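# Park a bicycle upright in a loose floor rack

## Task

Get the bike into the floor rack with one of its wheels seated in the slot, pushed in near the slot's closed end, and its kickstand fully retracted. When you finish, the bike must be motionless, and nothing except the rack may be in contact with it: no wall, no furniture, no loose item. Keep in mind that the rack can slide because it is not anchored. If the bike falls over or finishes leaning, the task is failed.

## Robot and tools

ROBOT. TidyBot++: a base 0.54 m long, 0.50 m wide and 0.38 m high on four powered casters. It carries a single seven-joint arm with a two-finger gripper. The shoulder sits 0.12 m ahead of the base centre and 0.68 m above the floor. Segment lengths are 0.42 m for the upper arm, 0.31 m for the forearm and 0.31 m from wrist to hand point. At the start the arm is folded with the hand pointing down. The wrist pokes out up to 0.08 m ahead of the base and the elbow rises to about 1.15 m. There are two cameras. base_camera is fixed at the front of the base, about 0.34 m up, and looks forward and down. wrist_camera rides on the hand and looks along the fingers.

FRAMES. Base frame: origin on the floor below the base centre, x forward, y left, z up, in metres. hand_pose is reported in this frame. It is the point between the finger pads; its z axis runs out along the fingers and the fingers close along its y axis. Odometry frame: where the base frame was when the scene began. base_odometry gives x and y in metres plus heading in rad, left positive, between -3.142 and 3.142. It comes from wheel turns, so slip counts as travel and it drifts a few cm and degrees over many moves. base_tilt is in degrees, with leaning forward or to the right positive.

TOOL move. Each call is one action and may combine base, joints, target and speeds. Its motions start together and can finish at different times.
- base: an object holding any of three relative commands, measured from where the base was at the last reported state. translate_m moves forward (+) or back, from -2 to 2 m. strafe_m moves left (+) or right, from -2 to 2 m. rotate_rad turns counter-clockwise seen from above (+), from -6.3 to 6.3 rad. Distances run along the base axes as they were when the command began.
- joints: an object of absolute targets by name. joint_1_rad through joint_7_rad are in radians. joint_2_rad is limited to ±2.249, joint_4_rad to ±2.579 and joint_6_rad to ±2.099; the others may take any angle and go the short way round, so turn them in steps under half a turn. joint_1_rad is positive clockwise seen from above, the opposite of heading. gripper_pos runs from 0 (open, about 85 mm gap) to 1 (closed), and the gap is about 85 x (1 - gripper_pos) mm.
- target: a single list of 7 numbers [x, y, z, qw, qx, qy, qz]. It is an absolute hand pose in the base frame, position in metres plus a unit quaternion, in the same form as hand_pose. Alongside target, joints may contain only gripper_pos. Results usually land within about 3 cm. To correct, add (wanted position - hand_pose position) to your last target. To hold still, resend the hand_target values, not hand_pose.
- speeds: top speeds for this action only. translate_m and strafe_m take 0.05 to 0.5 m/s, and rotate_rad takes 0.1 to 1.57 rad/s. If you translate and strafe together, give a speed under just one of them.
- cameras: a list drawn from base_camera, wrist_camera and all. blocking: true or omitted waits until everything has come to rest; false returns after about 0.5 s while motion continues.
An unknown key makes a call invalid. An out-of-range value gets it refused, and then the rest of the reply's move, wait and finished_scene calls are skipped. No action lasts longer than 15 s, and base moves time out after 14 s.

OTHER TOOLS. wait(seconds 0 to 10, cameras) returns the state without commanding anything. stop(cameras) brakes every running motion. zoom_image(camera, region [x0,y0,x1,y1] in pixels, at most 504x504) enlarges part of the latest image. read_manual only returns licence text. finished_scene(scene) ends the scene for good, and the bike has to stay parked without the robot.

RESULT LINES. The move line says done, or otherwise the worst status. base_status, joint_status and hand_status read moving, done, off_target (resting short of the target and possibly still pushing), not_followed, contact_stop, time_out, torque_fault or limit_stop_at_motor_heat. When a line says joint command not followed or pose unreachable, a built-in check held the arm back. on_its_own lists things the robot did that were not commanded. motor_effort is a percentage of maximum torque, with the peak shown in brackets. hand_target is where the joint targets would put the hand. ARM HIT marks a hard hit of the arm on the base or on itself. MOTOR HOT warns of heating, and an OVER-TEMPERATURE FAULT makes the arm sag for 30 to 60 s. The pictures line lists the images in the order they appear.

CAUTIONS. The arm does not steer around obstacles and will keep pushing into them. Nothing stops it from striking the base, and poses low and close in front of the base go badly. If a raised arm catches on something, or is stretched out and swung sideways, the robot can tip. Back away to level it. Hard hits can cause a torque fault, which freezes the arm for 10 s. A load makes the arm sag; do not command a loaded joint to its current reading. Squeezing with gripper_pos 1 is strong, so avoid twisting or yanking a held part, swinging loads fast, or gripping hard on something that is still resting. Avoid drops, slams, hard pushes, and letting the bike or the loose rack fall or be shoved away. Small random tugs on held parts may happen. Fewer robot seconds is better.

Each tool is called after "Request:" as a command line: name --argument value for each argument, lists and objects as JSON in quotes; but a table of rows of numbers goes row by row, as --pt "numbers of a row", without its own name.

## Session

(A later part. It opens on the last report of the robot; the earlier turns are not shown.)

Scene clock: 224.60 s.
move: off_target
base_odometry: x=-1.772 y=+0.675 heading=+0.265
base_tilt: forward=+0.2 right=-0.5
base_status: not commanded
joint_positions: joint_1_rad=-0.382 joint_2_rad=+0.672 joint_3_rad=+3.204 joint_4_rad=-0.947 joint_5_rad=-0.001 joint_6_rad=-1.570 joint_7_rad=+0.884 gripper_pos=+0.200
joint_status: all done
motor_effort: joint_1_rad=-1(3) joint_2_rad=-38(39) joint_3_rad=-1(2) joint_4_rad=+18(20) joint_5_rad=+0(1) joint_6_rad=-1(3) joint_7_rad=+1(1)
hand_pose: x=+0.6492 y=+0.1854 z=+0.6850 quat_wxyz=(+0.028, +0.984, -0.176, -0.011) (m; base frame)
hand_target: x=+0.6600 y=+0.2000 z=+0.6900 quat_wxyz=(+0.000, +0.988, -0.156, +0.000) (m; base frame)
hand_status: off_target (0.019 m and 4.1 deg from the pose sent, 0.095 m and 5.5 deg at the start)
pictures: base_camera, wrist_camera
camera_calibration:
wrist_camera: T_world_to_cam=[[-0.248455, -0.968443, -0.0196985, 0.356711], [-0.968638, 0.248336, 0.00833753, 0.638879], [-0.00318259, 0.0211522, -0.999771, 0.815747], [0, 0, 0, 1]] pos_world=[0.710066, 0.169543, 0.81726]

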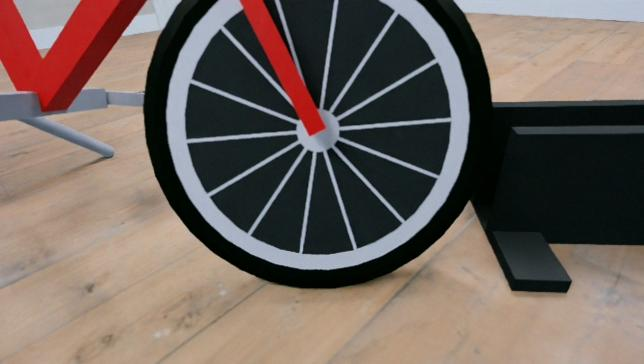

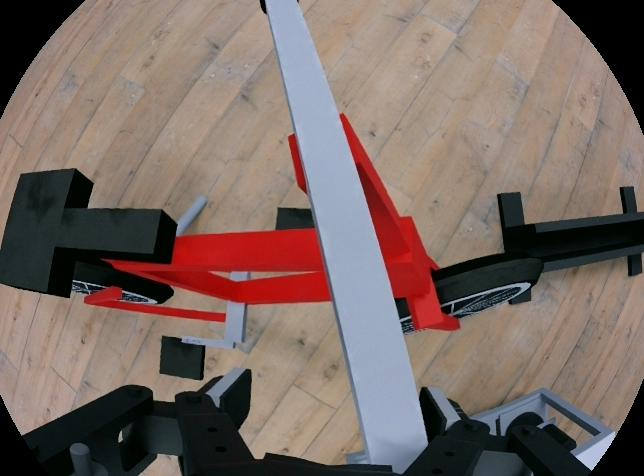

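Request:
move --target '[0.70, 0.197, 0.685, 0, 0.9997, 0.0262, 0]'

Request:
zoom_image --camera "wrist_camera" --region '[180, 100, 500, 470]'

Scene clock: 227.83 s.
move: off_target
base_odometry: x=-1.772 y=+0.675 heading=+0.265
base_tilt: forward=+0.2 right=-0.5
base_status: not commanded
joint_positions: joint_1_rad=-0.338 joint_2_rad=+0.786 joint_3_rad=+3.197 joint_4_rad=-0.737 joint_5_rad=-0.001 joint_6_rad=-1.582 joint_7_rad=+1.237 gripper_pos=+0.200
joint_status: not commanded
motor_effort: joint_1_rad=-1(2) joint_2_rad=-41(42) joint_3_rad=-1(1) joint_4_rad=+18(19) joint_5_rad=+0(1) joint_6_rad=+1(2) joint_7_rad=+1(1)
hand_pose: x=+0.7144 y=+0.1856 z=+0.6830 quat_wxyz=(+0.012, +1.000, -0.017, +0.024) (m; base frame)
hand_target: x=+0.7000 y=+0.1970 z=+0.6850 quat_wxyz=(+0.000, +1.000, +0.026, +0.000) (m; base frame)
hand_status: off_target (0.018 m and 5.8 deg from the pose sent, 0.052 m and 23.5 deg at the start)
pictures: base_camera, wrist_camera
camera_calibration:
wrist_camera: T_world_to_cam=[[0.0730879, -0.99616, -0.048199, 0.168013], [-0.996008, -0.0704228, -0.0548507, 0.823902], [0.0512458, 0.0520155, -0.997331, 0.76769], [0, 0, 0, 1]] pos_world=[0.768992, 0.185458, 0.818931]

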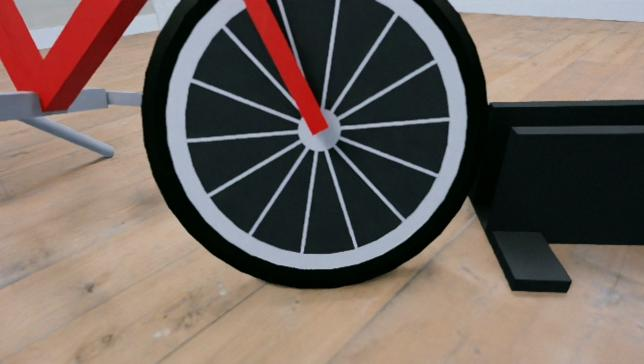

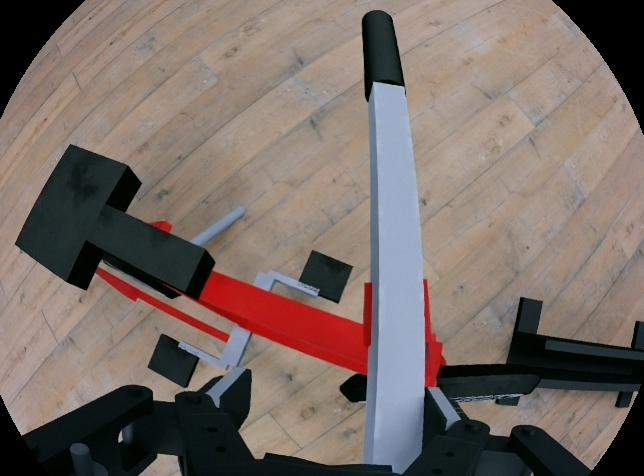

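Scaled by 1.362.

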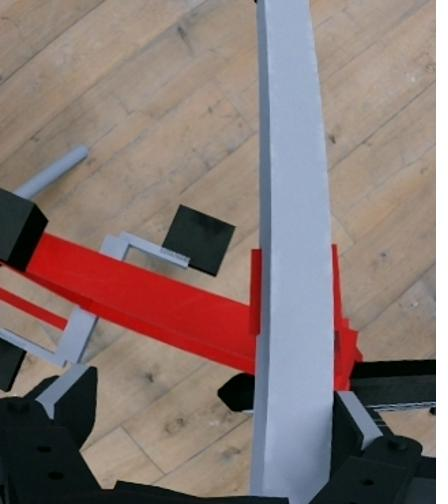

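Request:
move --target '[0.70, 0.184, 0.683, 0, 0.9997, 0.0262, 0]'

Request:
move --joints '{"gripper_pos": 1.0}'

Scene clock: 229.60 s.
move: off_target
base_odometry: x=-1.772 y=+0.675 heading=+0.265
base_tilt: forward=+0.2 right=-0.5
base_status: not commanded
joint_positions: joint_1_rad=-0.320 joint_2_rad=+0.786 joint_3_rad=+3.191 joint_4_rad=-0.743 joint_5_rad=-0.001 joint_6_rad=-1.582 joint_7_rad=+1.260 gripper_pos=+0.200
joint_status: not commanded
motor_effort: joint_1_rad=+0(2) joint_2_rad=-41(43) joint_3_rad=+0(2) joint_4_rad=+18(19) joint_5_rad=+1(2) joint_6_rad=+0(1) joint_7_rad=+1(1)
hand_pose: x=+0.7152 y=+0.1764 z=+0.6813 quat_wxyz=(+0.012, +1.000, -0.012, +0.020) (m; base frame)
hand_target: x=+0.7000 y=+0.1840 z=+0.6830 quat_wxyz=(+0.000, +1.000, +0.026, +0.000) (m; base frame)
hand_status: off_target (0.017 m and 5.2 deg from the pose sent, 0.014 m and 5.8 deg at the start)
pictures: base_camera, wrist_camera
camera_calibration:
wrist_camera: T_world_to_cam=[[0.0815575, -0.995424, -0.0497884, 0.153577], [-0.995723, -0.0792026, -0.0475703, 0.820358], [0.0434093, 0.0534552, -0.997626, 0.7719], [0, 0, 0, 1]] pos_world=[0.770816, 0.176587, 0.816738]

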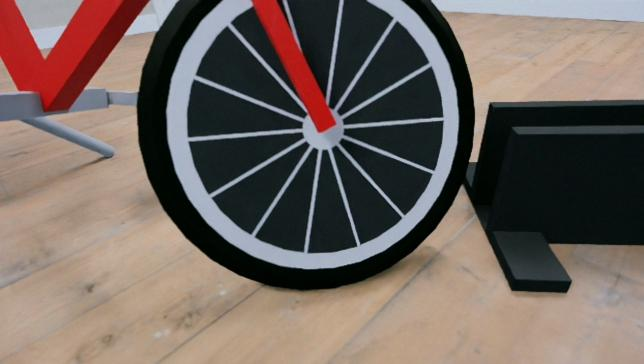

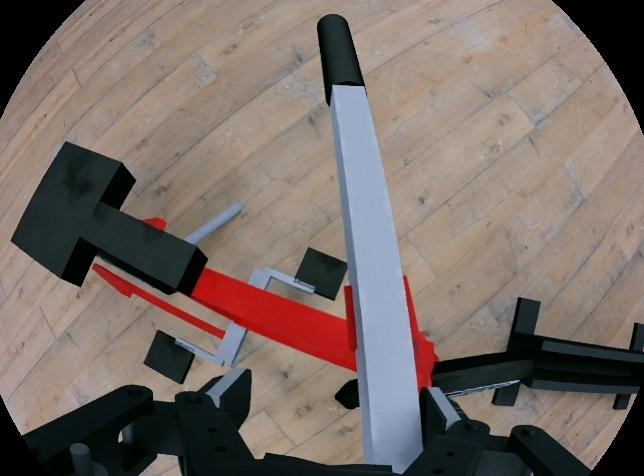

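Scene clock: 230.60 s.
move: off_target
base_odometry: x=-1.772 y=+0.675 heading=+0.265
base_tilt: forward=+0.2 right=-0.5
base_status: not commanded
joint_positions: joint_1_rad=-0.293 joint_2_rad=+0.787 joint_3_rad=+3.186 joint_4_rad=-0.741 joint_5_rad=-0.019 joint_6_rad=-1.578 joint_7_rad=+1.267 gripper_pos=+0.810
joint_status: gripper_pos off_target (ended at +0.810, target +1.000)
motor_effort: joint_1_rad=-4(10) joint_2_rad=-41(45) joint_3_rad=-1(7) joint_4_rad=+16(20) joint_5_rad=+2(7) joint_6_rad=-3(8) joint_7_rad=+2(6)
hand_pose: x=+0.7193 y=+0.1685 z=+0.6810 quat_wxyz=(+0.001, +1.000, -0.020, +0.019) (m; base frame)
hand_target: x=+0.7000 y=+0.1840 z=+0.6830 quat_wxyz=(+0.000, +1.000, +0.026, +0.000) (m; base frame)
hand_status: not commanded
pictures: base_camera, wrist_camera
camera_calibration:
wrist_camera: T_world_to_cam=[[0.066346, -0.995238, -0.0714158, 0.170997], [-0.996876, -0.0630411, -0.0475789, 0.821868], [0.0428502, 0.0743494, -0.996311, 0.767909], [0, 0, 0, 1]] pos_world=[0.775051, 0.164901, 0.816391]

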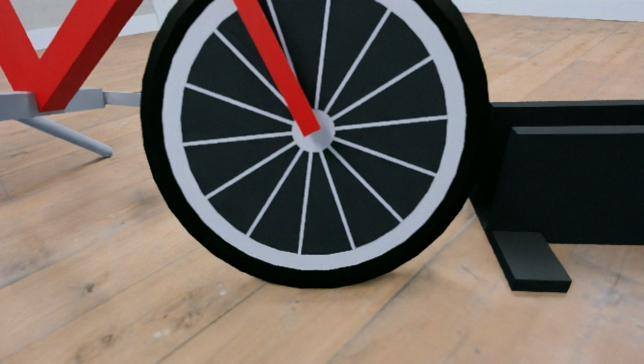

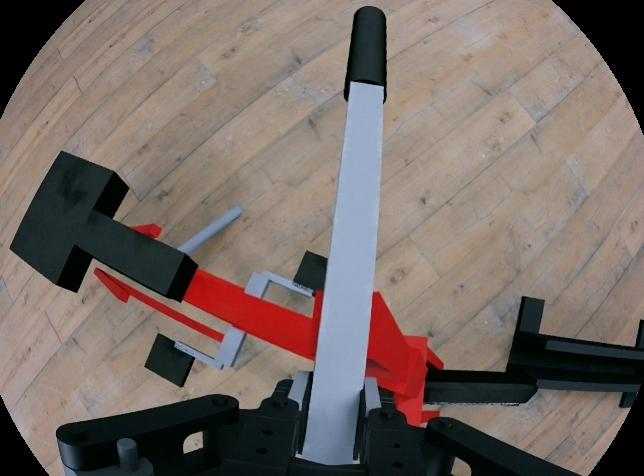

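Request:
move --target '[0.70, 0.184, 0.713, 0, 0.9997, 0.0, 0]'

Scene clock: 232.17 s.
move: off_target
base_odometry: x=-1.772 y=+0.675 heading=+0.265
base_tilt: forward=+0.2 right=-0.5
base_status: not commanded
joint_positions: joint_1_rad=-0.293 joint_2_rad=+0.822 joint_3_rad=+3.186 joint_4_rad=-0.669 joint_5_rad=-0.019 joint_6_rad=-1.643 joint_7_rad=+1.267 gripper_pos=+0.810
joint_status: not commanded
motor_effort: joint_1_rad=-6(6) joint_2_rad=-49(50) joint_3_rad=-2(3) joint_4_rad=+21(21) joint_5_rad=+1(2) joint_6_rad=-2(4) joint_7_rad=+2(2)
hand_pose: x=+0.7199 y=+0.1688 z=+0.6818 quat_wxyz=(+0.006, +1.000, -0.020, +0.006) (m; base frame)
hand_target: x=+0.7000 y=+0.1840 z=+0.7130 quat_wxyz=(+0.000, +1.000, +0.000, +0.000) (m; base frame)
hand_status: off_target (0.040 m and 2.4 deg from the pose sent, 0.040 m and 3.2 deg at the start)
pictures: base_camera, wrist_camera
camera_calibration:
wrist_camera: T_world_to_cam=[[0.0650692, -0.995778, -0.064752, 0.167819], [-0.997757, -0.0639012, -0.01995, 0.804475], [0.015728, 0.0659048, -0.997702, 0.790499], [0, 0, 0, 1]] pos_world=[0.779318, 0.16642, 0.815598]

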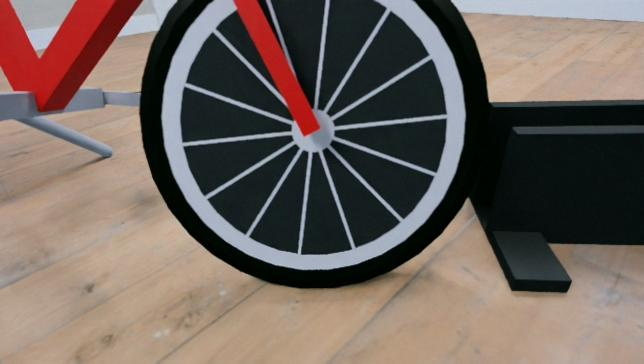

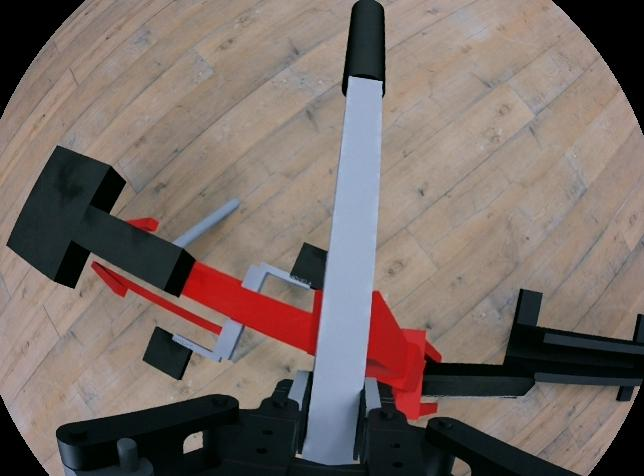

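Request:
move --target '[0.70, 0.184, 0.75, 0, 0.9997, 0.0, 0]' --cameras '["base_camera"]'

Scene clock: 233.63 s.
move: off_target
base_odometry: x=-1.772 y=+0.675 heading=+0.265
base_tilt: forward=+0.2 right=-0.5
base_status: not commanded
joint_positions: joint_1_rad=-0.292 joint_2_rad=+0.908 joint_3_rad=+3.186 joint_4_rad=-0.492 joint_5_rad=-0.019 joint_6_rad=-1.794 joint_7_rad=+1.267 gripper_pos=+0.810
joint_status: not commanded
motor_effort: joint_1_rad=-5(7) joint_2_rad=-59(59) joint_3_rad=-1(3) joint_4_rad=+24(25) joint_5_rad=+3(3) joint_6_rad=-3(5) joint_7_rad=+2(2)
hand_pose: x=+0.7207 y=+0.1706 z=+0.6831 quat_wxyz=(+0.015, +0.999, -0.018, -0.023) (m; base frame)
hand_target: x=+0.7000 y=+0.1840 z=+0.7500 quat_wxyz=(+0.000, +1.000, +0.000, +0.000) (m; base frame)
hand_status: off_target (0.071 m and 3.7 deg from the pose sent, 0.073 m and 2.4 deg at the start)
pictures: base_camera

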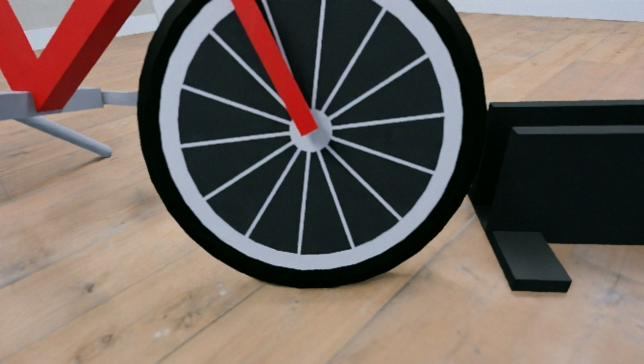

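Request:
move --target '[0.70, 0.184, 0.785, 0, 0.9997, 0.0, 0]' --cameras '["base_camera"]'

Scene clock: 245.47 s.
move: time_out
base_odometry: x=-1.773 y=+0.675 heading=+0.265
base_tilt: forward=+0.2 right=-0.5
base_status: not commanded
joint_positions: joint_1_rad=-0.271 joint_2_rad=+1.041 joint_3_rad=+3.163 joint_4_rad=-0.198 joint_5_rad=-0.046 joint_6_rad=-1.992 joint_7_rad=+1.266 gripper_pos=+0.813
joint_status: not commanded
motor_effort: joint_1_rad=-3(7) joint_2_rad=-45(88) joint_3_rad=-1(2) joint_4_rad=+14(36) joint_5_rad=+2(7) joint_6_rad=-7(14) joint_7_rad=+1(2)
hand_pose: x=+0.7266 y=+0.1767 z=+0.6865 quat_wxyz=(+0.001, +0.999, -0.014, -0.046) (m; base frame)
hand_target: x=+0.7146 y=+0.1779 z=+0.6889 quat_wxyz=(+0.008, +0.998, -0.011, -0.062) (m; base frame)
hand_status: time_out (0.102 m and 5.6 deg from the pose sent, 0.105 m and 3.7 deg at the start; a joint's target at an end of its range on 201 of 300 steps)
pictures: base_camera

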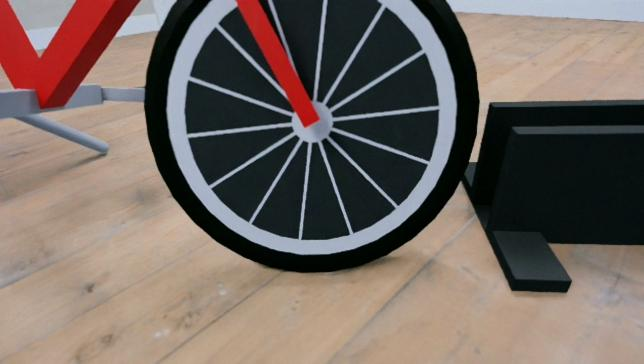

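Request:
move --joints '{"gripper_pos": 0.6}' --cameras '[]'

Request:
move --target '[0.715, 0.19, 0.685, 0, 0.9659, 0.0, 0.2588]'

Scene clock: 251.80 s.
move: done
base_odometry: x=-1.773 y=+0.675 heading=+0.265
base_tilt: forward=+0.2 right=-0.5
base_status: not commanded
joint_positions: joint_1_rad=-0.270 joint_2_rad=+1.042 joint_3_rad=+3.166 joint_4_rad=-0.198 joint_5_rad=-0.038 joint_6_rad=-2.010 joint_7_rad=+1.266 gripper_pos=+0.600
joint_status: all done
motor_effort: joint_1_rad=-1(6) joint_2_rad=-45(48) joint_3_rad=-1(4) joint_4_rad=+17(17) joint_5_rad=+0(6) joint_6_rad=-1(9) joint_7_rad=+1(1)
hand_pose: x=+0.7222 y=+0.1713 z=+0.6862 quat_wxyz=(+0.008, +0.998, -0.017, -0.054) (m; base frame)
hand_target: x=+0.7146 y=+0.1779 z=+0.6889 quat_wxyz=(+0.008, +0.998, -0.011, -0.062) (m; base frame)
hand_status: not commanded
pictures: none
No camera images: "cameras" was empty.

Scene clock: 254.33 s.
move: off_target
base_odometry: x=-1.773 y=+0.675 heading=+0.265
base_tilt: forward=+0.2 right=-0.5
base_status: not commanded
joint_positions: joint_1_rad=-0.451 joint_2_rad=+0.463 joint_3_rad=+3.257 joint_4_rad=-1.433 joint_5_rad=+0.175 joint_6_rad=-0.810 joint_7_rad=+1.140 gripper_pos=+0.600
joint_status: not commanded
motor_effort: joint_1_rad=-3(4) joint_2_rad=-31(46) joint_3_rad=-2(3) joint_4_rad=+18(19) joint_5_rad=+0(2) joint_6_rad=+3(5) joint_7_rad=+1(1)
hand_pose: x=+0.7142 y=+0.1755 z=+0.6820 quat_wxyz=(+0.011, +0.971, +0.010, +0.237) (m; base frame)
hand_target: x=+0.7150 y=+0.1900 z=+0.6850 quat_wxyz=(+0.000, +0.966, +0.000, +0.259) (m; base frame)
hand_status: off_target (0.015 m and 3.1 deg from the pose sent, 0.020 m and 36.3 deg at the start)
pictures: base_camera, wrist_camera
camera_calibration:
wrist_camera: T_world_to_cam=[[0.141801, -0.989884, 0.00469078, 0.0716626], [-0.876573, -0.127768, -0.463998, 1.02675], [0.459904, 0.0616835, -0.885824, 0.397574], [0, 0, 0, 1]] pos_world=[0.707011, 0.177599, 0.828253]

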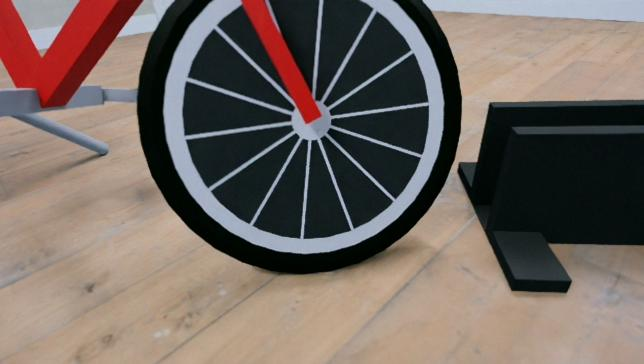

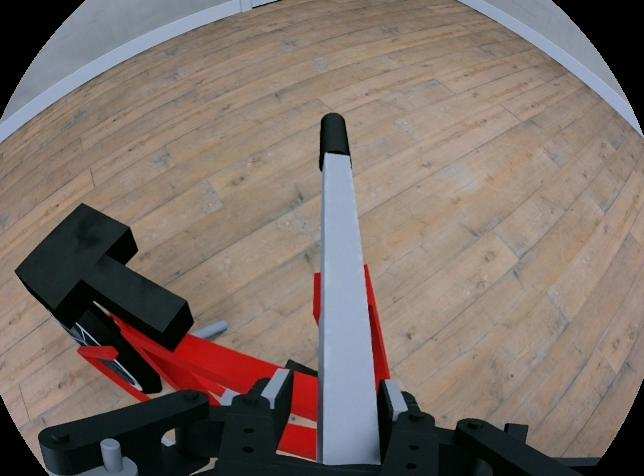

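Request:
move --joints '{"gripper_pos": 1.0}' --cameras '[]'

Request:
move --target '[0.715, 0.185, 0.745, 0, 0.9659, 0.0, 0.2588]'

Scene clock: 256.07 s.
move: off_target
base_odometry: x=-1.773 y=+0.675 heading=+0.265
base_tilt: forward=+0.2 right=-0.5
base_status: not commanded
joint_positions: joint_1_rad=-0.463 joint_2_rad=+0.460 joint_3_rad=+3.260 joint_4_rad=-1.443 joint_5_rad=+0.175 joint_6_rad=-0.797 joint_7_rad=+1.121 gripper_pos=+0.800
joint_status: gripper_pos off_target (ended at +0.800, target +1.000)
motor_effort: joint_1_rad=-1(5) joint_2_rad=-33(37) joint_3_rad=+0(6) joint_4_rad=+19(21) joint_5_rad=+3(7) joint_6_rad=+2(7) joint_7_rad=+2(5)
hand_pose: x=+0.7125 y=+0.1816 z=+0.6813 quat_wxyz=(+0.006, +0.971, +0.007, +0.240) (m; base frame)
hand_target: x=+0.7150 y=+0.1900 z=+0.6850 quat_wxyz=(+0.000, +0.966, +0.000, +0.259) (m; base frame)
hand_status: not commanded
pictures: none
No camera images: "cameras" was empty.

Scene clock: 257.07 s.
move: off_target
base_odometry: x=-1.773 y=+0.675 heading=+0.265
base_tilt: forward=+0.2 right=-0.5
base_status: not commanded
joint_positions: joint_1_rad=-0.444 joint_2_rad=+0.479 joint_3_rad=+3.235 joint_4_rad=-1.389 joint_5_rad=+0.175 joint_6_rad=-0.868 joint_7_rad=+1.121 gripper_pos=+0.800
joint_status: not commanded
motor_effort: joint_1_rad=-1(3) joint_2_rad=-46(47) joint_3_rad=+1(1) joint_4_rad=+27(28) joint_5_rad=+7(8) joint_6_rad=+5(5) joint_7_rad=+3(3)
hand_pose: x=+0.7125 y=+0.1813 z=+0.6827 quat_wxyz=(+0.011, +0.975, +0.003, +0.223) (m; base frame)
hand_target: x=+0.7150 y=+0.1850 z=+0.7450 quat_wxyz=(+0.000, +0.966, +0.000, +0.259) (m; base frame)
hand_status: off_target (0.062 m and 4.5 deg from the pose sent, 0.064 m and 2.4 deg at the start)
pictures: base_camera, wrist_camera
camera_calibration:
wrist_camera: T_world_to_cam=[[0.127588, -0.991826, -0.00147929, 0.0922941], [-0.89166, -0.11405, -0.438104, 1.01691], [0.434354, 0.0572159, -0.898923, 0.426586], [0, 0, 0, 1]] pos_world=[0.709676, 0.183111, 0.829118]

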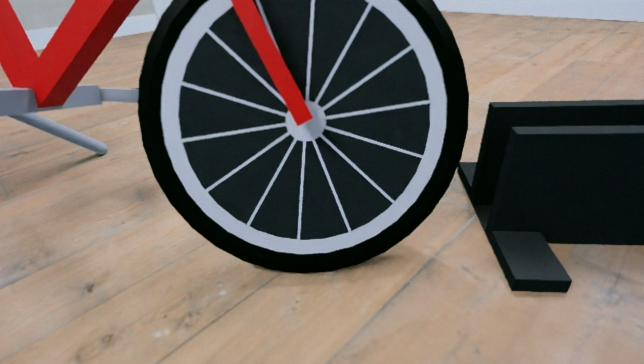

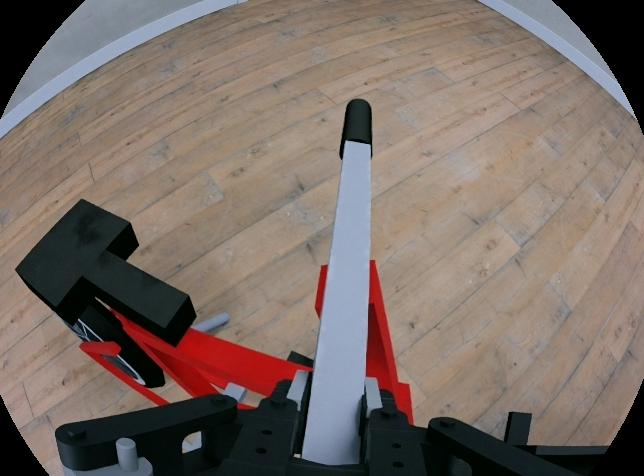

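Request:
move --target '[0.715, 0.185, 0.82, 0, 0.9659, 0.0, 0.2588]' --cameras '["base_camera"]'

Scene clock: 258.57 s.
move: off_target
base_odometry: x=-1.773 y=+0.675 heading=+0.265
base_tilt: forward=+0.2 right=-0.5
base_status: not commanded
joint_positions: joint_1_rad=-0.429 joint_2_rad=+0.556 joint_3_rad=+3.207 joint_4_rad=-1.211 joint_5_rad=+0.172 joint_6_rad=-1.093 joint_7_rad=+1.121 gripper_pos=+0.800
joint_status: not commanded
motor_effort: joint_1_rad=-2(2) joint_2_rad=-63(65) joint_3_rad=+3(3) joint_4_rad=+36(37) joint_5_rad=+10(11) joint_6_rad=+4(4) joint_7_rad=+3(3)
hand_pose: x=+0.7115 y=+0.1832 z=+0.6846 quat_wxyz=(+0.034, +0.985, -0.006, +0.168) (m; base frame)
hand_target: x=+0.7150 y=+0.1850 z=+0.8200 quat_wxyz=(+0.000, +0.966, +0.000, +0.259) (m; base frame)
hand_status: off_target (0.135 m and 11.4 deg from the pose sent, 0.137 m and 4.5 deg at the start)
pictures: base_camera

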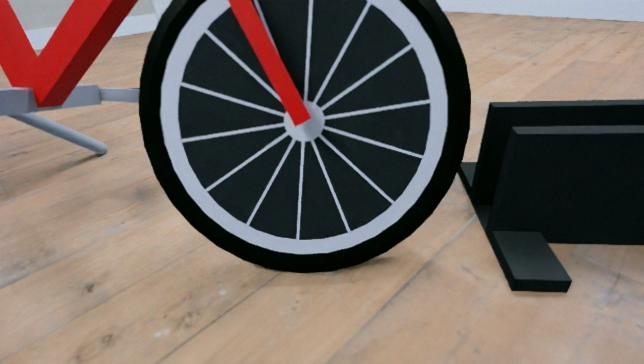

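Request:
move --base '{"translate_m": 0.06}' --speeds '{"translate_m": 0.1}'

Scene clock: 260.50 s.
move: done
base_odometry: x=-1.715 y=+0.691 heading=+0.266
base_tilt: forward=+0.2 right=-0.5
base_status: done
joint_positions: joint_1_rad=-0.428 joint_2_rad=+0.546 joint_3_rad=+3.192 joint_4_rad=-1.210 joint_5_rad=+0.160 joint_6_rad=-1.176 joint_7_rad=+1.121 gripper_pos=+0.800
joint_status: not commanded
motor_effort: joint_1_rad=+1(2) joint_2_rad=-59(65) joint_3_rad=+3(5) joint_4_rad=+39(42) joint_5_rad=+11(13) joint_6_rad=+10(14) joint_7_rad=+2(3)
hand_pose: x=+0.6856 y=+0.1817 z=+0.6837 quat_wxyz=(+0.039, +0.991, -0.008, +0.131) (m; base frame)
hand_target: x=+0.7150 y=+0.1850 z=+0.8200 quat_wxyz=(+0.000, +0.966, +0.000, +0.259) (m; base frame)
hand_status: not commanded
pictures: base_camera, wrist_camera
camera_calibration:
wrist_camera: T_world_to_cam=[[0.0938097, -0.995183, 0.0284738, 0.0994404], [-0.960306, -0.0979946, -0.26117, 0.916625], [0.262703, -0.00284326, -0.964873, 0.612863], [0, 0, 0, 1]] pos_world=[0.709911, 0.190528, 0.827898]

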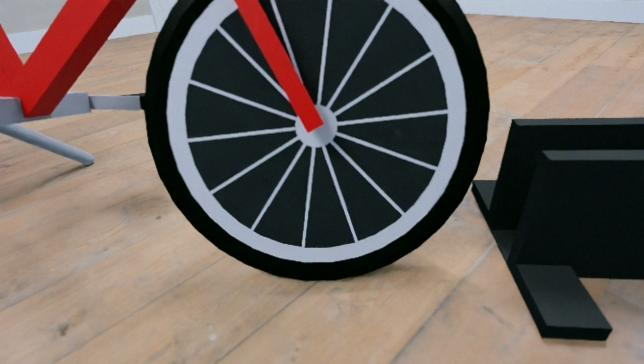

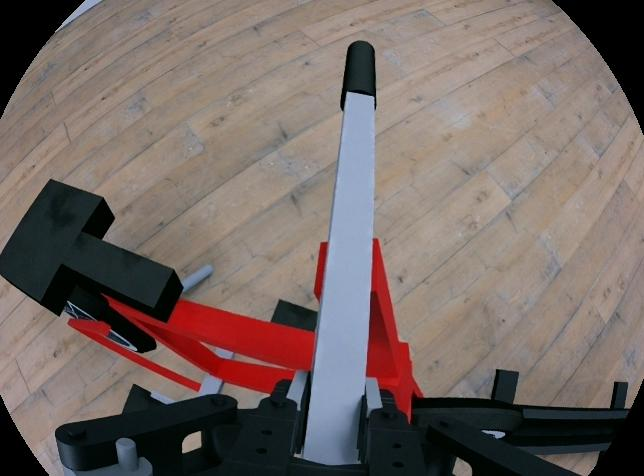

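Request:
move --base '{"translate_m": 0.07}' --speeds '{"translate_m": 0.1}'

Scene clock: 262.40 s.
move: done
base_odometry: x=-1.647 y=+0.709 heading=+0.266
base_tilt: forward=+0.2 right=-0.5
base_status: done
joint_positions: joint_1_rad=-0.427 joint_2_rad=+0.547 joint_3_rad=+3.190 joint_4_rad=-1.212 joint_5_rad=+0.159 joint_6_rad=-1.191 joint_7_rad=+1.121 gripper_pos=+0.802
joint_status: not commanded
motor_effort: joint_1_rad=+2(5) joint_2_rad=-59(64) joint_3_rad=+3(5) joint_4_rad=+39(45) joint_5_rad=+8(12) joint_6_rad=+8(15) joint_7_rad=+0(2)
hand_pose: x=+0.6807 y=+0.1796 z=+0.6814 quat_wxyz=(+0.043, +0.991, -0.009, +0.123) (m; base frame)
hand_target: x=+0.7150 y=+0.1850 z=+0.8200 quat_wxyz=(+0.000, +0.966, +0.000, +0.259) (m; base frame)
hand_status: not commanded
pictures: base_camera, wrist_camera
camera_calibration:
wrist_camera: T_world_to_cam=[[0.0917312, -0.995236, 0.0330129, 0.0961634], [-0.964781, -0.0970345, -0.244502, 0.902561], [0.24654, -0.00942179, -0.969087, 0.626926], [0, 0, 0, 1]] pos_world=[0.707391, 0.189192, 0.825049]

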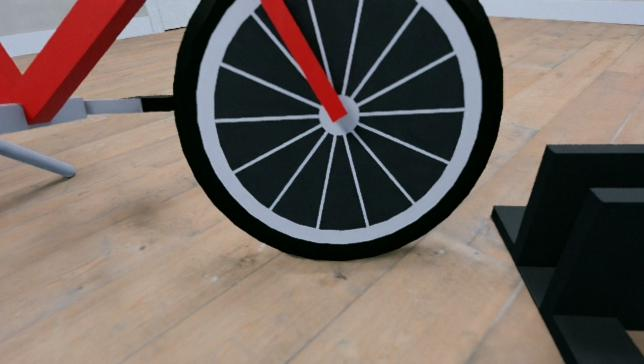

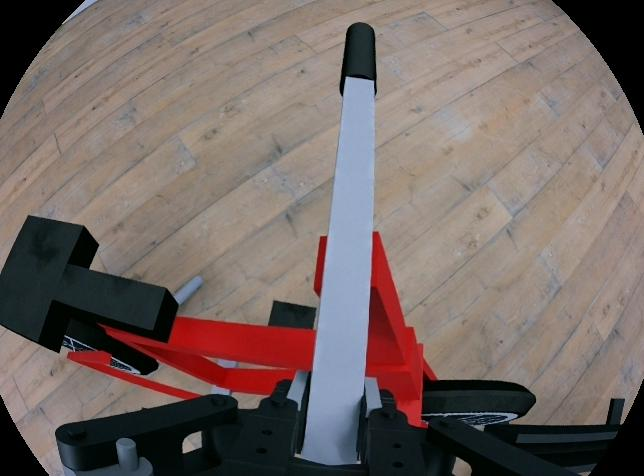

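Request:
move --target '[0.715, 0.162, 0.81, -0.0626, 0.9372, 0.2337, 0.2511]'

Scene clock: 267.67 s.
move: off_target
base_odometry: x=-1.647 y=+0.709 heading=+0.266
base_tilt: forward=+0.2 right=-0.5
base_status: not commanded
joint_positions: joint_1_rad=-0.116 joint_2_rad=+0.532 joint_3_rad=+3.026 joint_4_rad=-1.222 joint_5_rad=-0.067 joint_6_rad=-1.165 joint_7_rad=+1.778 gripper_pos=+0.804
joint_status: not commanded
motor_effort: joint_1_rad=+0(2) joint_2_rad=-58(60) joint_3_rad=-2(4) joint_4_rad=+32(38) joint_5_rad=+3(9) joint_6_rad=+5(9) joint_7_rad=+3(3)
hand_pose: x=+0.6914 y=+0.1459 z=+0.6876 quat_wxyz=(-0.062, +0.972, +0.195, +0.112) (m; base frame)
hand_target: x=+0.7150 y=+0.1620 z=+0.8100 quat_wxyz=(-0.063, +0.937, +0.234, +0.251) (m; base frame)
hand_status: off_target (0.126 m and 17.1 deg from the pose sent, 0.134 m and 34.3 deg at the start)
pictures: base_camera, wrist_camera
camera_calibration:
wrist_camera: T_world_to_cam=[[0.497686, -0.858345, -0.124707, -0.130712], [-0.851738, -0.456484, -0.257225, 0.894145], [0.163862, 0.234235, -0.958271, 0.644223], [0, 0, 0, 1]] pos_world=[0.721067, 0.145067, 0.831037]

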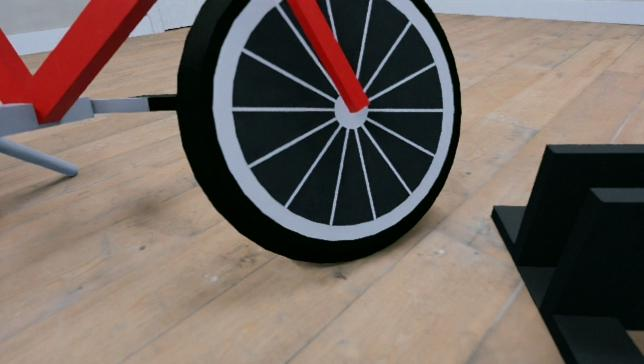

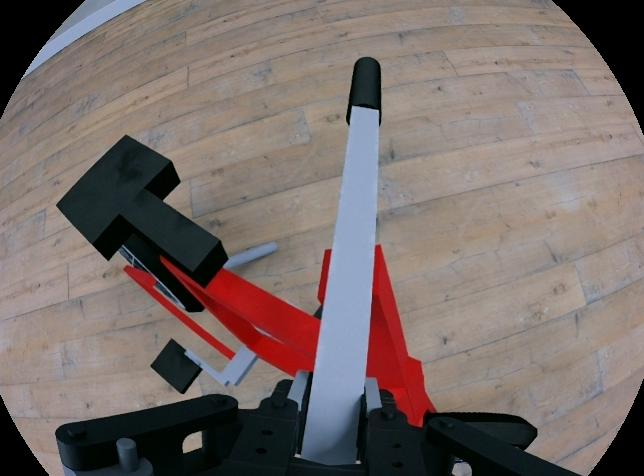

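Request:
move --base '{"translate_m": -0.055, "strafe_m": 0.15}' --speeds '{"translate_m": 0.12}'

Scene clock: 270.10 s.
move: done
base_odometry: x=-1.740 y=+0.840 heading=+0.266
base_tilt: forward=+0.2 right=-0.5
base_status: done
joint_positions: joint_1_rad=-0.104 joint_2_rad=+0.529 joint_3_rad=+3.016 joint_4_rad=-1.224 joint_5_rad=-0.089 joint_6_rad=-1.155 joint_7_rad=+1.784 gripper_pos=+0.805
joint_status: not commanded
motor_effort: joint_1_rad=-2(6) joint_2_rad=-59(61) joint_3_rad=-4(8) joint_4_rad=+33(34) joint_5_rad=+2(5) joint_6_rad=+6(6) joint_7_rad=+4(4)
hand_pose: x=+0.6926 y=+0.1508 z=+0.6906 quat_wxyz=(-0.074, +0.971, +0.193, +0.118) (m; base frame)
hand_target: x=+0.7150 y=+0.1620 z=+0.8100 quat_wxyz=(-0.063, +0.937, +0.234, +0.251) (m; base frame)
hand_status: not commanded
pictures: base_camera, wrist_camera
camera_calibration:
wrist_camera: T_world_to_cam=[[0.497055, -0.85554, -0.144871, -0.112795], [-0.85082, -0.447744, -0.27501, 0.908535], [0.170417, 0.259954, -0.950464, 0.631851], [0, 0, 0, 1]] pos_world=[0.721387, 0.146038, 0.834067]

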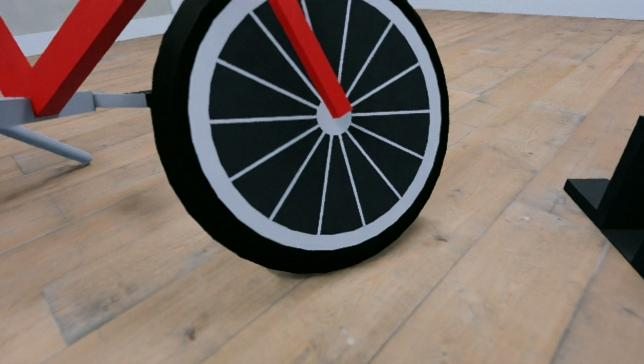

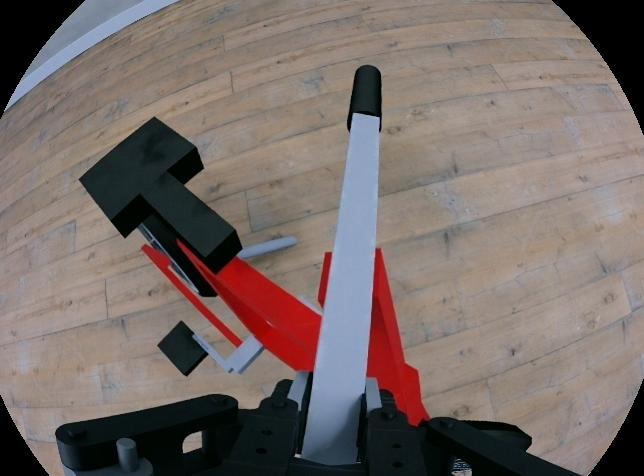

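Request:
move --target '[0.715, 0.185, 0.82, 0.0113, 0.9650, -0.0421, 0.2586]'

Scene clock: 272.70 s.
move: off_target
base_odometry: x=-1.740 y=+0.840 heading=+0.266
base_tilt: forward=+0.2 right=-0.5
base_status: not commanded
joint_positions: joint_1_rad=-0.457 joint_2_rad=+0.564 joint_3_rad=+3.195 joint_4_rad=-1.179 joint_5_rad=+0.137 joint_6_rad=-1.161 joint_7_rad=+1.119 gripper_pos=+0.805
joint_status: not commanded
motor_effort: joint_1_rad=+0(4) joint_2_rad=-62(64) joint_3_rad=+3(5) joint_4_rad=+34(36) joint_5_rad=+9(10) joint_6_rad=+2(6) joint_7_rad=+1(4)
hand_pose: x=+0.6920 y=+0.2096 z=+0.6848 quat_wxyz=(+0.022, +0.990, +0.002, +0.141) (m; base frame)
hand_target: x=+0.7150 y=+0.1850 z=+0.8200 quat_wxyz=(+0.011, +0.965, -0.042, +0.259) (m; base frame)
hand_status: off_target (0.139 m and 14.7 deg from the pose sent, 0.136 m and 33.0 deg at the start)
pictures: base_camera, wrist_camera
camera_calibration:
wrist_camera: T_world_to_cam=[[0.117723, -0.993046, -0.000166108, 0.129154], [-0.952769, -0.112901, -0.281929, 0.937861], [0.27995, 0.0333477, -0.959435, 0.589014], [0, 0, 0, 1]] pos_world=[0.713467, 0.214499, 0.829552]

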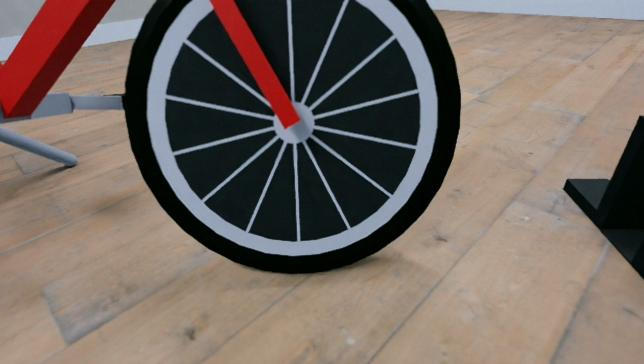

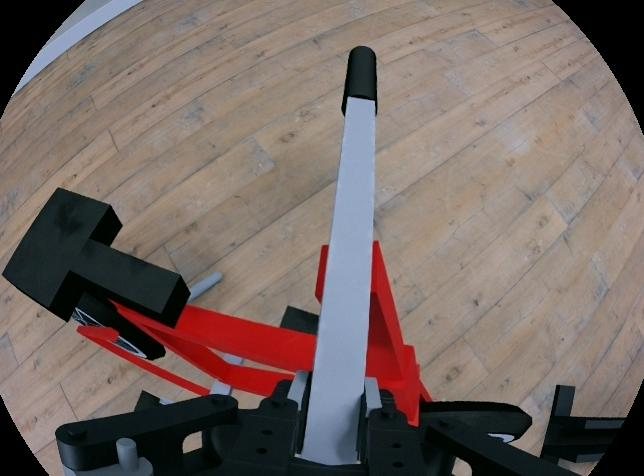

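Request:
move --base '{"translate_m": 0.015, "strafe_m": -0.19}' --speeds '{"translate_m": 0.12}'

Request:
move --target '[0.715, 0.18, 0.82, 0.0263, 0.9606, -0.0982, 0.2574]'

Request:
zoom_image --camera "base_camera" --region '[300, 0, 644, 364]'

Scene clock: 277.50 s.
move: done
base_odometry: x=-1.675 y=+0.660 heading=+0.266
base_tilt: forward=+0.2 right=-0.6
base_status: done
joint_positions: joint_1_rad=-0.514 joint_2_rad=+0.568 joint_3_rad=+3.183 joint_4_rad=-1.170 joint_5_rad=+0.138 joint_6_rad=-1.169 joint_7_rad=+1.115 gripper_pos=+0.805
joint_status: not commanded
motor_effort: joint_1_rad=+8(12) joint_2_rad=-60(65) joint_3_rad=+10(13) joint_4_rad=+36(38) joint_5_rad=+15(19) joint_6_rad=+7(8) joint_7_rad=+1(2)
hand_pose: x=+0.6775 y=+0.2473 z=+0.6848 quat_wxyz=(+0.016, +0.990, +0.032, +0.139) (m; base frame)
hand_target: x=+0.7150 y=+0.1850 z=+0.8200 quat_wxyz=(+0.011, +0.965, -0.042, +0.259) (m; base frame)
hand_status: not commanded
pictures: base_camera, wrist_camera
camera_calibration:
wrist_camera: T_world_to_cam=[[0.179142, -0.983813, -0.0044989, 0.127418], [-0.945428, -0.170884, -0.277425, 0.934575], [0.272165, 0.0539518, -0.960737, 0.592958], [0, 0, 0, 1]] pos_world=[0.699365, 0.253068, 0.829524]

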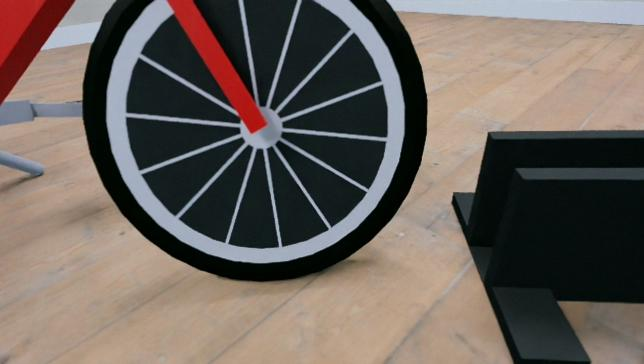

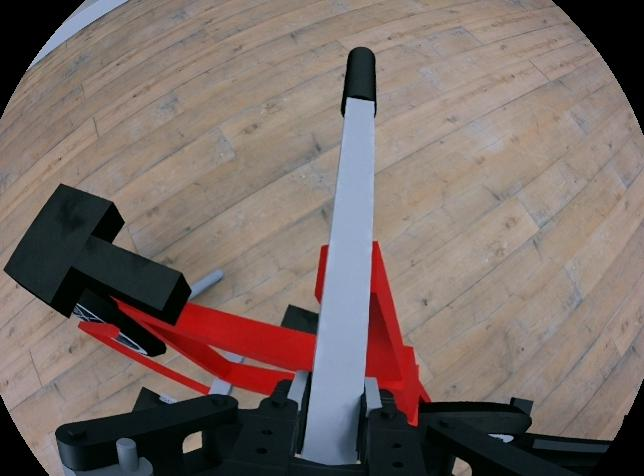

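Scene clock: 278.50 s.
move: off_target
base_odometry: x=-1.675 y=+0.660 heading=+0.266
base_tilt: forward=+0.2 right=-0.6
base_status: not commanded
joint_positions: joint_1_rad=-0.554 joint_2_rad=+0.583 joint_3_rad=+3.205 joint_4_rad=-1.150 joint_5_rad=+0.160 joint_6_rad=-1.192 joint_7_rad=+0.998 gripper_pos=+0.805
joint_status: not commanded
motor_effort: joint_1_rad=+8(9) joint_2_rad=-61(63) joint_3_rad=+10(11) joint_4_rad=+36(37) joint_5_rad=+15(15) joint_6_rad=+4(7) joint_7_rad=+0(1)
hand_pose: x=+0.6756 y=+0.2535 z=+0.6839 quat_wxyz=(+0.026, +0.990, -0.012, +0.141) (m; base frame)
hand_target: x=+0.7150 y=+0.1800 z=+0.8200 quat_wxyz=(+0.026, +0.961, -0.098, +0.257) (m; base frame)
hand_status: off_target (0.160 m and 16.9 deg from the pose sent, 0.156 m and 20.5 deg at the start)
pictures: base_camera, wrist_camera
camera_calibration:
wrist_camera: T_world_to_cam=[[0.0889738, -0.99603, 0.00290923, 0.192748], [-0.95533, -0.0861639, -0.282703, 0.922432], [0.281831, 0.0223739, -0.959203, 0.592633], [0, 0, 0, 1]] pos_world=[0.697055, 0.258203, 0.828669]

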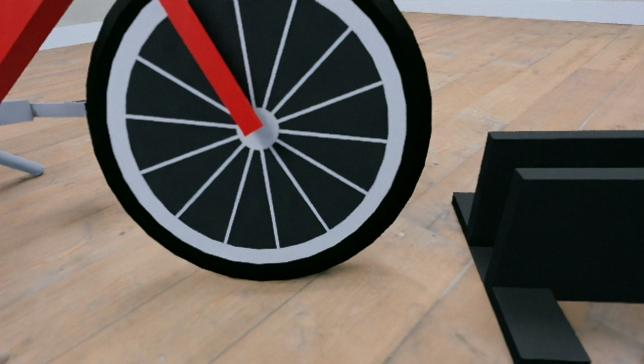

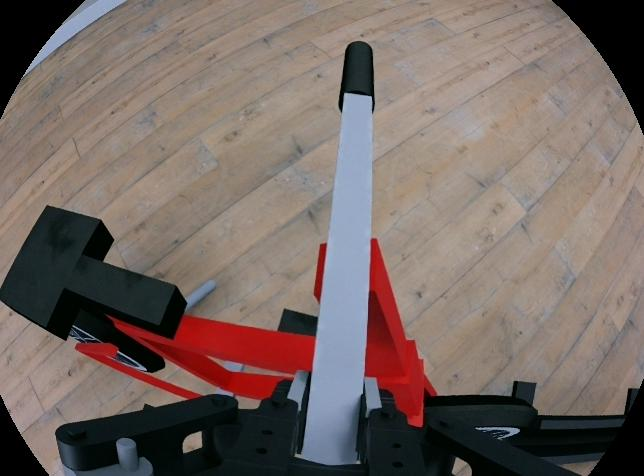

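Scaled by 1.385.

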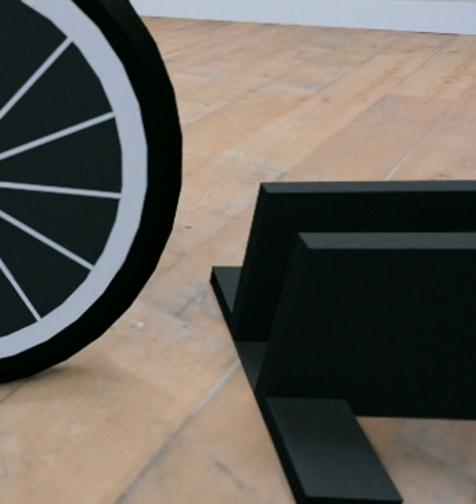

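Request:
move --base '{"translate_m": 0.006, "strafe_m": -0.06}' --speeds '{"translate_m": 0.12}' --target '[0.715, 0.178, 0.82, 0.0349, 0.9576, -0.1305, 0.2565]'

Request:
zoom_image --camera "base_camera" --region '[300, 0, 644, 364]'

Scene clock: 282.20 s.
move: off_target
base_odometry: x=-1.654 y=+0.604 heading=+0.266
base_tilt: forward=+0.2 right=-0.5
base_status: done
joint_positions: joint_1_rad=-0.594 joint_2_rad=+0.604 joint_3_rad=+3.222 joint_4_rad=-1.113 joint_5_rad=+0.162 joint_6_rad=-1.233 joint_7_rad=+0.930 gripper_pos=+0.806
joint_status: not commanded
motor_effort: joint_1_rad=+10(15) joint_2_rad=-61(65) joint_3_rad=+12(16) joint_4_rad=+35(37) joint_5_rad=+17(18) joint_6_rad=+4(5) joint_7_rad=+0(2)
hand_pose: x=+0.6696 y=+0.2680 z=+0.6832 quat_wxyz=(+0.031, +0.990, -0.034, +0.136) (m; base frame)
hand_target: x=+0.7150 y=+0.1780 z=+0.8200 quat_wxyz=(+0.035, +0.957, -0.130, +0.256) (m; base frame)
hand_status: off_target (0.170 m and 18.1 deg from the pose sent, 0.161 m and 19.3 deg at the start)
pictures: base_camera, wrist_camera
camera_calibration:
wrist_camera: T_world_to_cam=[[0.0446538, -0.998978, 0.00696879, 0.235405], [-0.960855, -0.0448569, -0.273396, 0.904032], [0.273429, 0.00551216, -0.961876, 0.605304], [0, 0, 0, 1]] pos_world=[0.692624, 0.27238, 0.827746]

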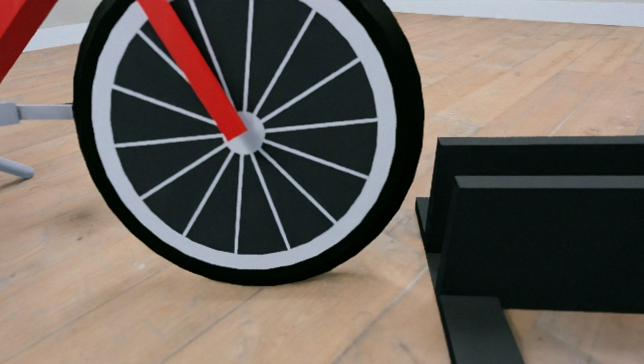

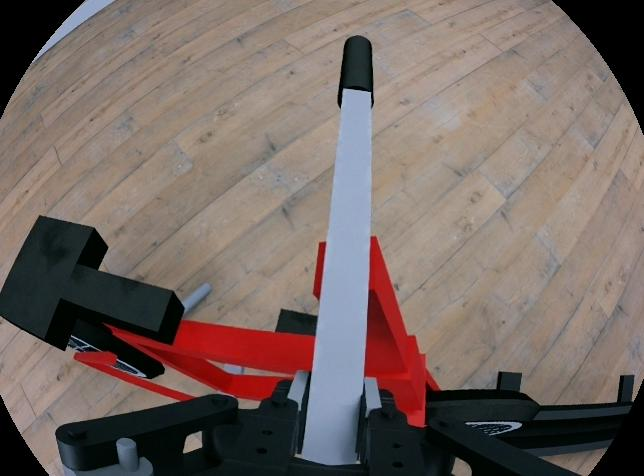

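Scaled by 1.385.

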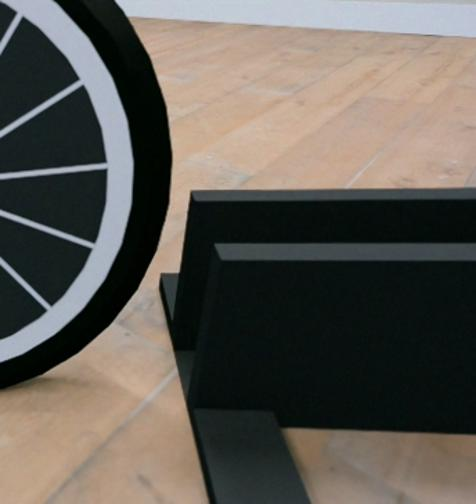

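Request:
move --base '{"translate_m": -0.004, "strafe_m": -0.09}' --speeds '{"translate_m": 0.12}' --cameras '["base_camera"]'

Request:
zoom_image --camera "base_camera" --region '[250, 0, 594, 364]'

Scene clock: 284.73 s.
move: done
base_odometry: x=-1.634 y=+0.516 heading=+0.266
base_tilt: forward=+0.2 right=-0.5
base_status: done
joint_positions: joint_1_rad=-0.604 joint_2_rad=+0.609 joint_3_rad=+3.222 joint_4_rad=-1.103 joint_5_rad=+0.163 joint_6_rad=-1.234 joint_7_rad=+0.930 gripper_pos=+0.806
joint_status: not commanded
motor_effort: joint_1_rad=+11(17) joint_2_rad=-63(66) joint_3_rad=+14(17) joint_4_rad=+36(38) joint_5_rad=+18(22) joint_6_rad=+4(5) joint_7_rad=-1(1)
hand_pose: x=+0.6697 y=+0.2748 z=+0.6834 quat_wxyz=(+0.030, +0.990, -0.029, +0.137) (m; base frame)
hand_target: x=+0.7150 y=+0.1780 z=+0.8200 quat_wxyz=(+0.035, +0.957, -0.130, +0.256) (m; base frame)
hand_status: not commanded
pictures: base_camera

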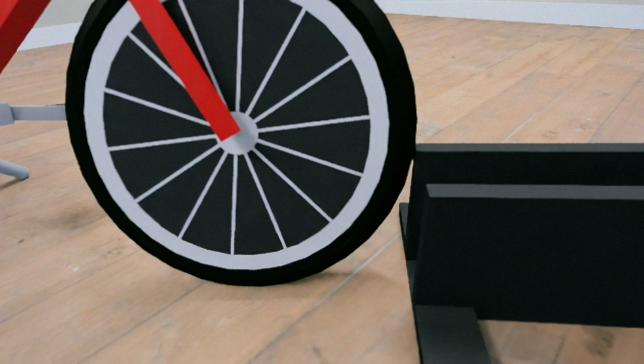

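Scaled by 1.385.

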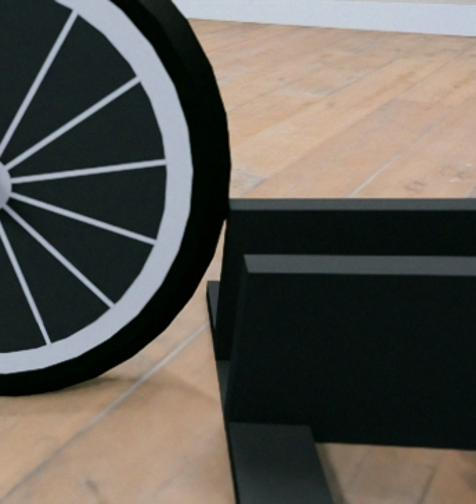

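Request:
zoom_image --camera "base_camera" --region '[370, 110, 470, 210]'

Scaled by 5.040.

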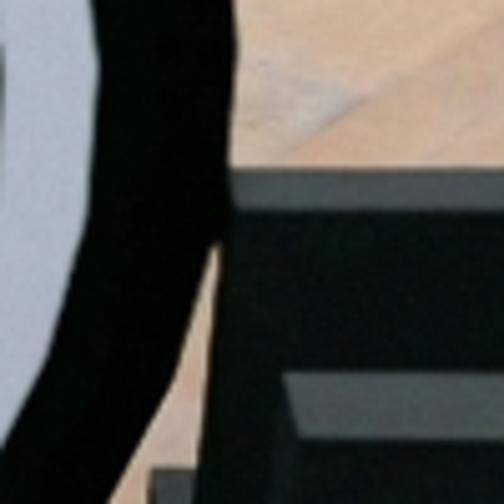

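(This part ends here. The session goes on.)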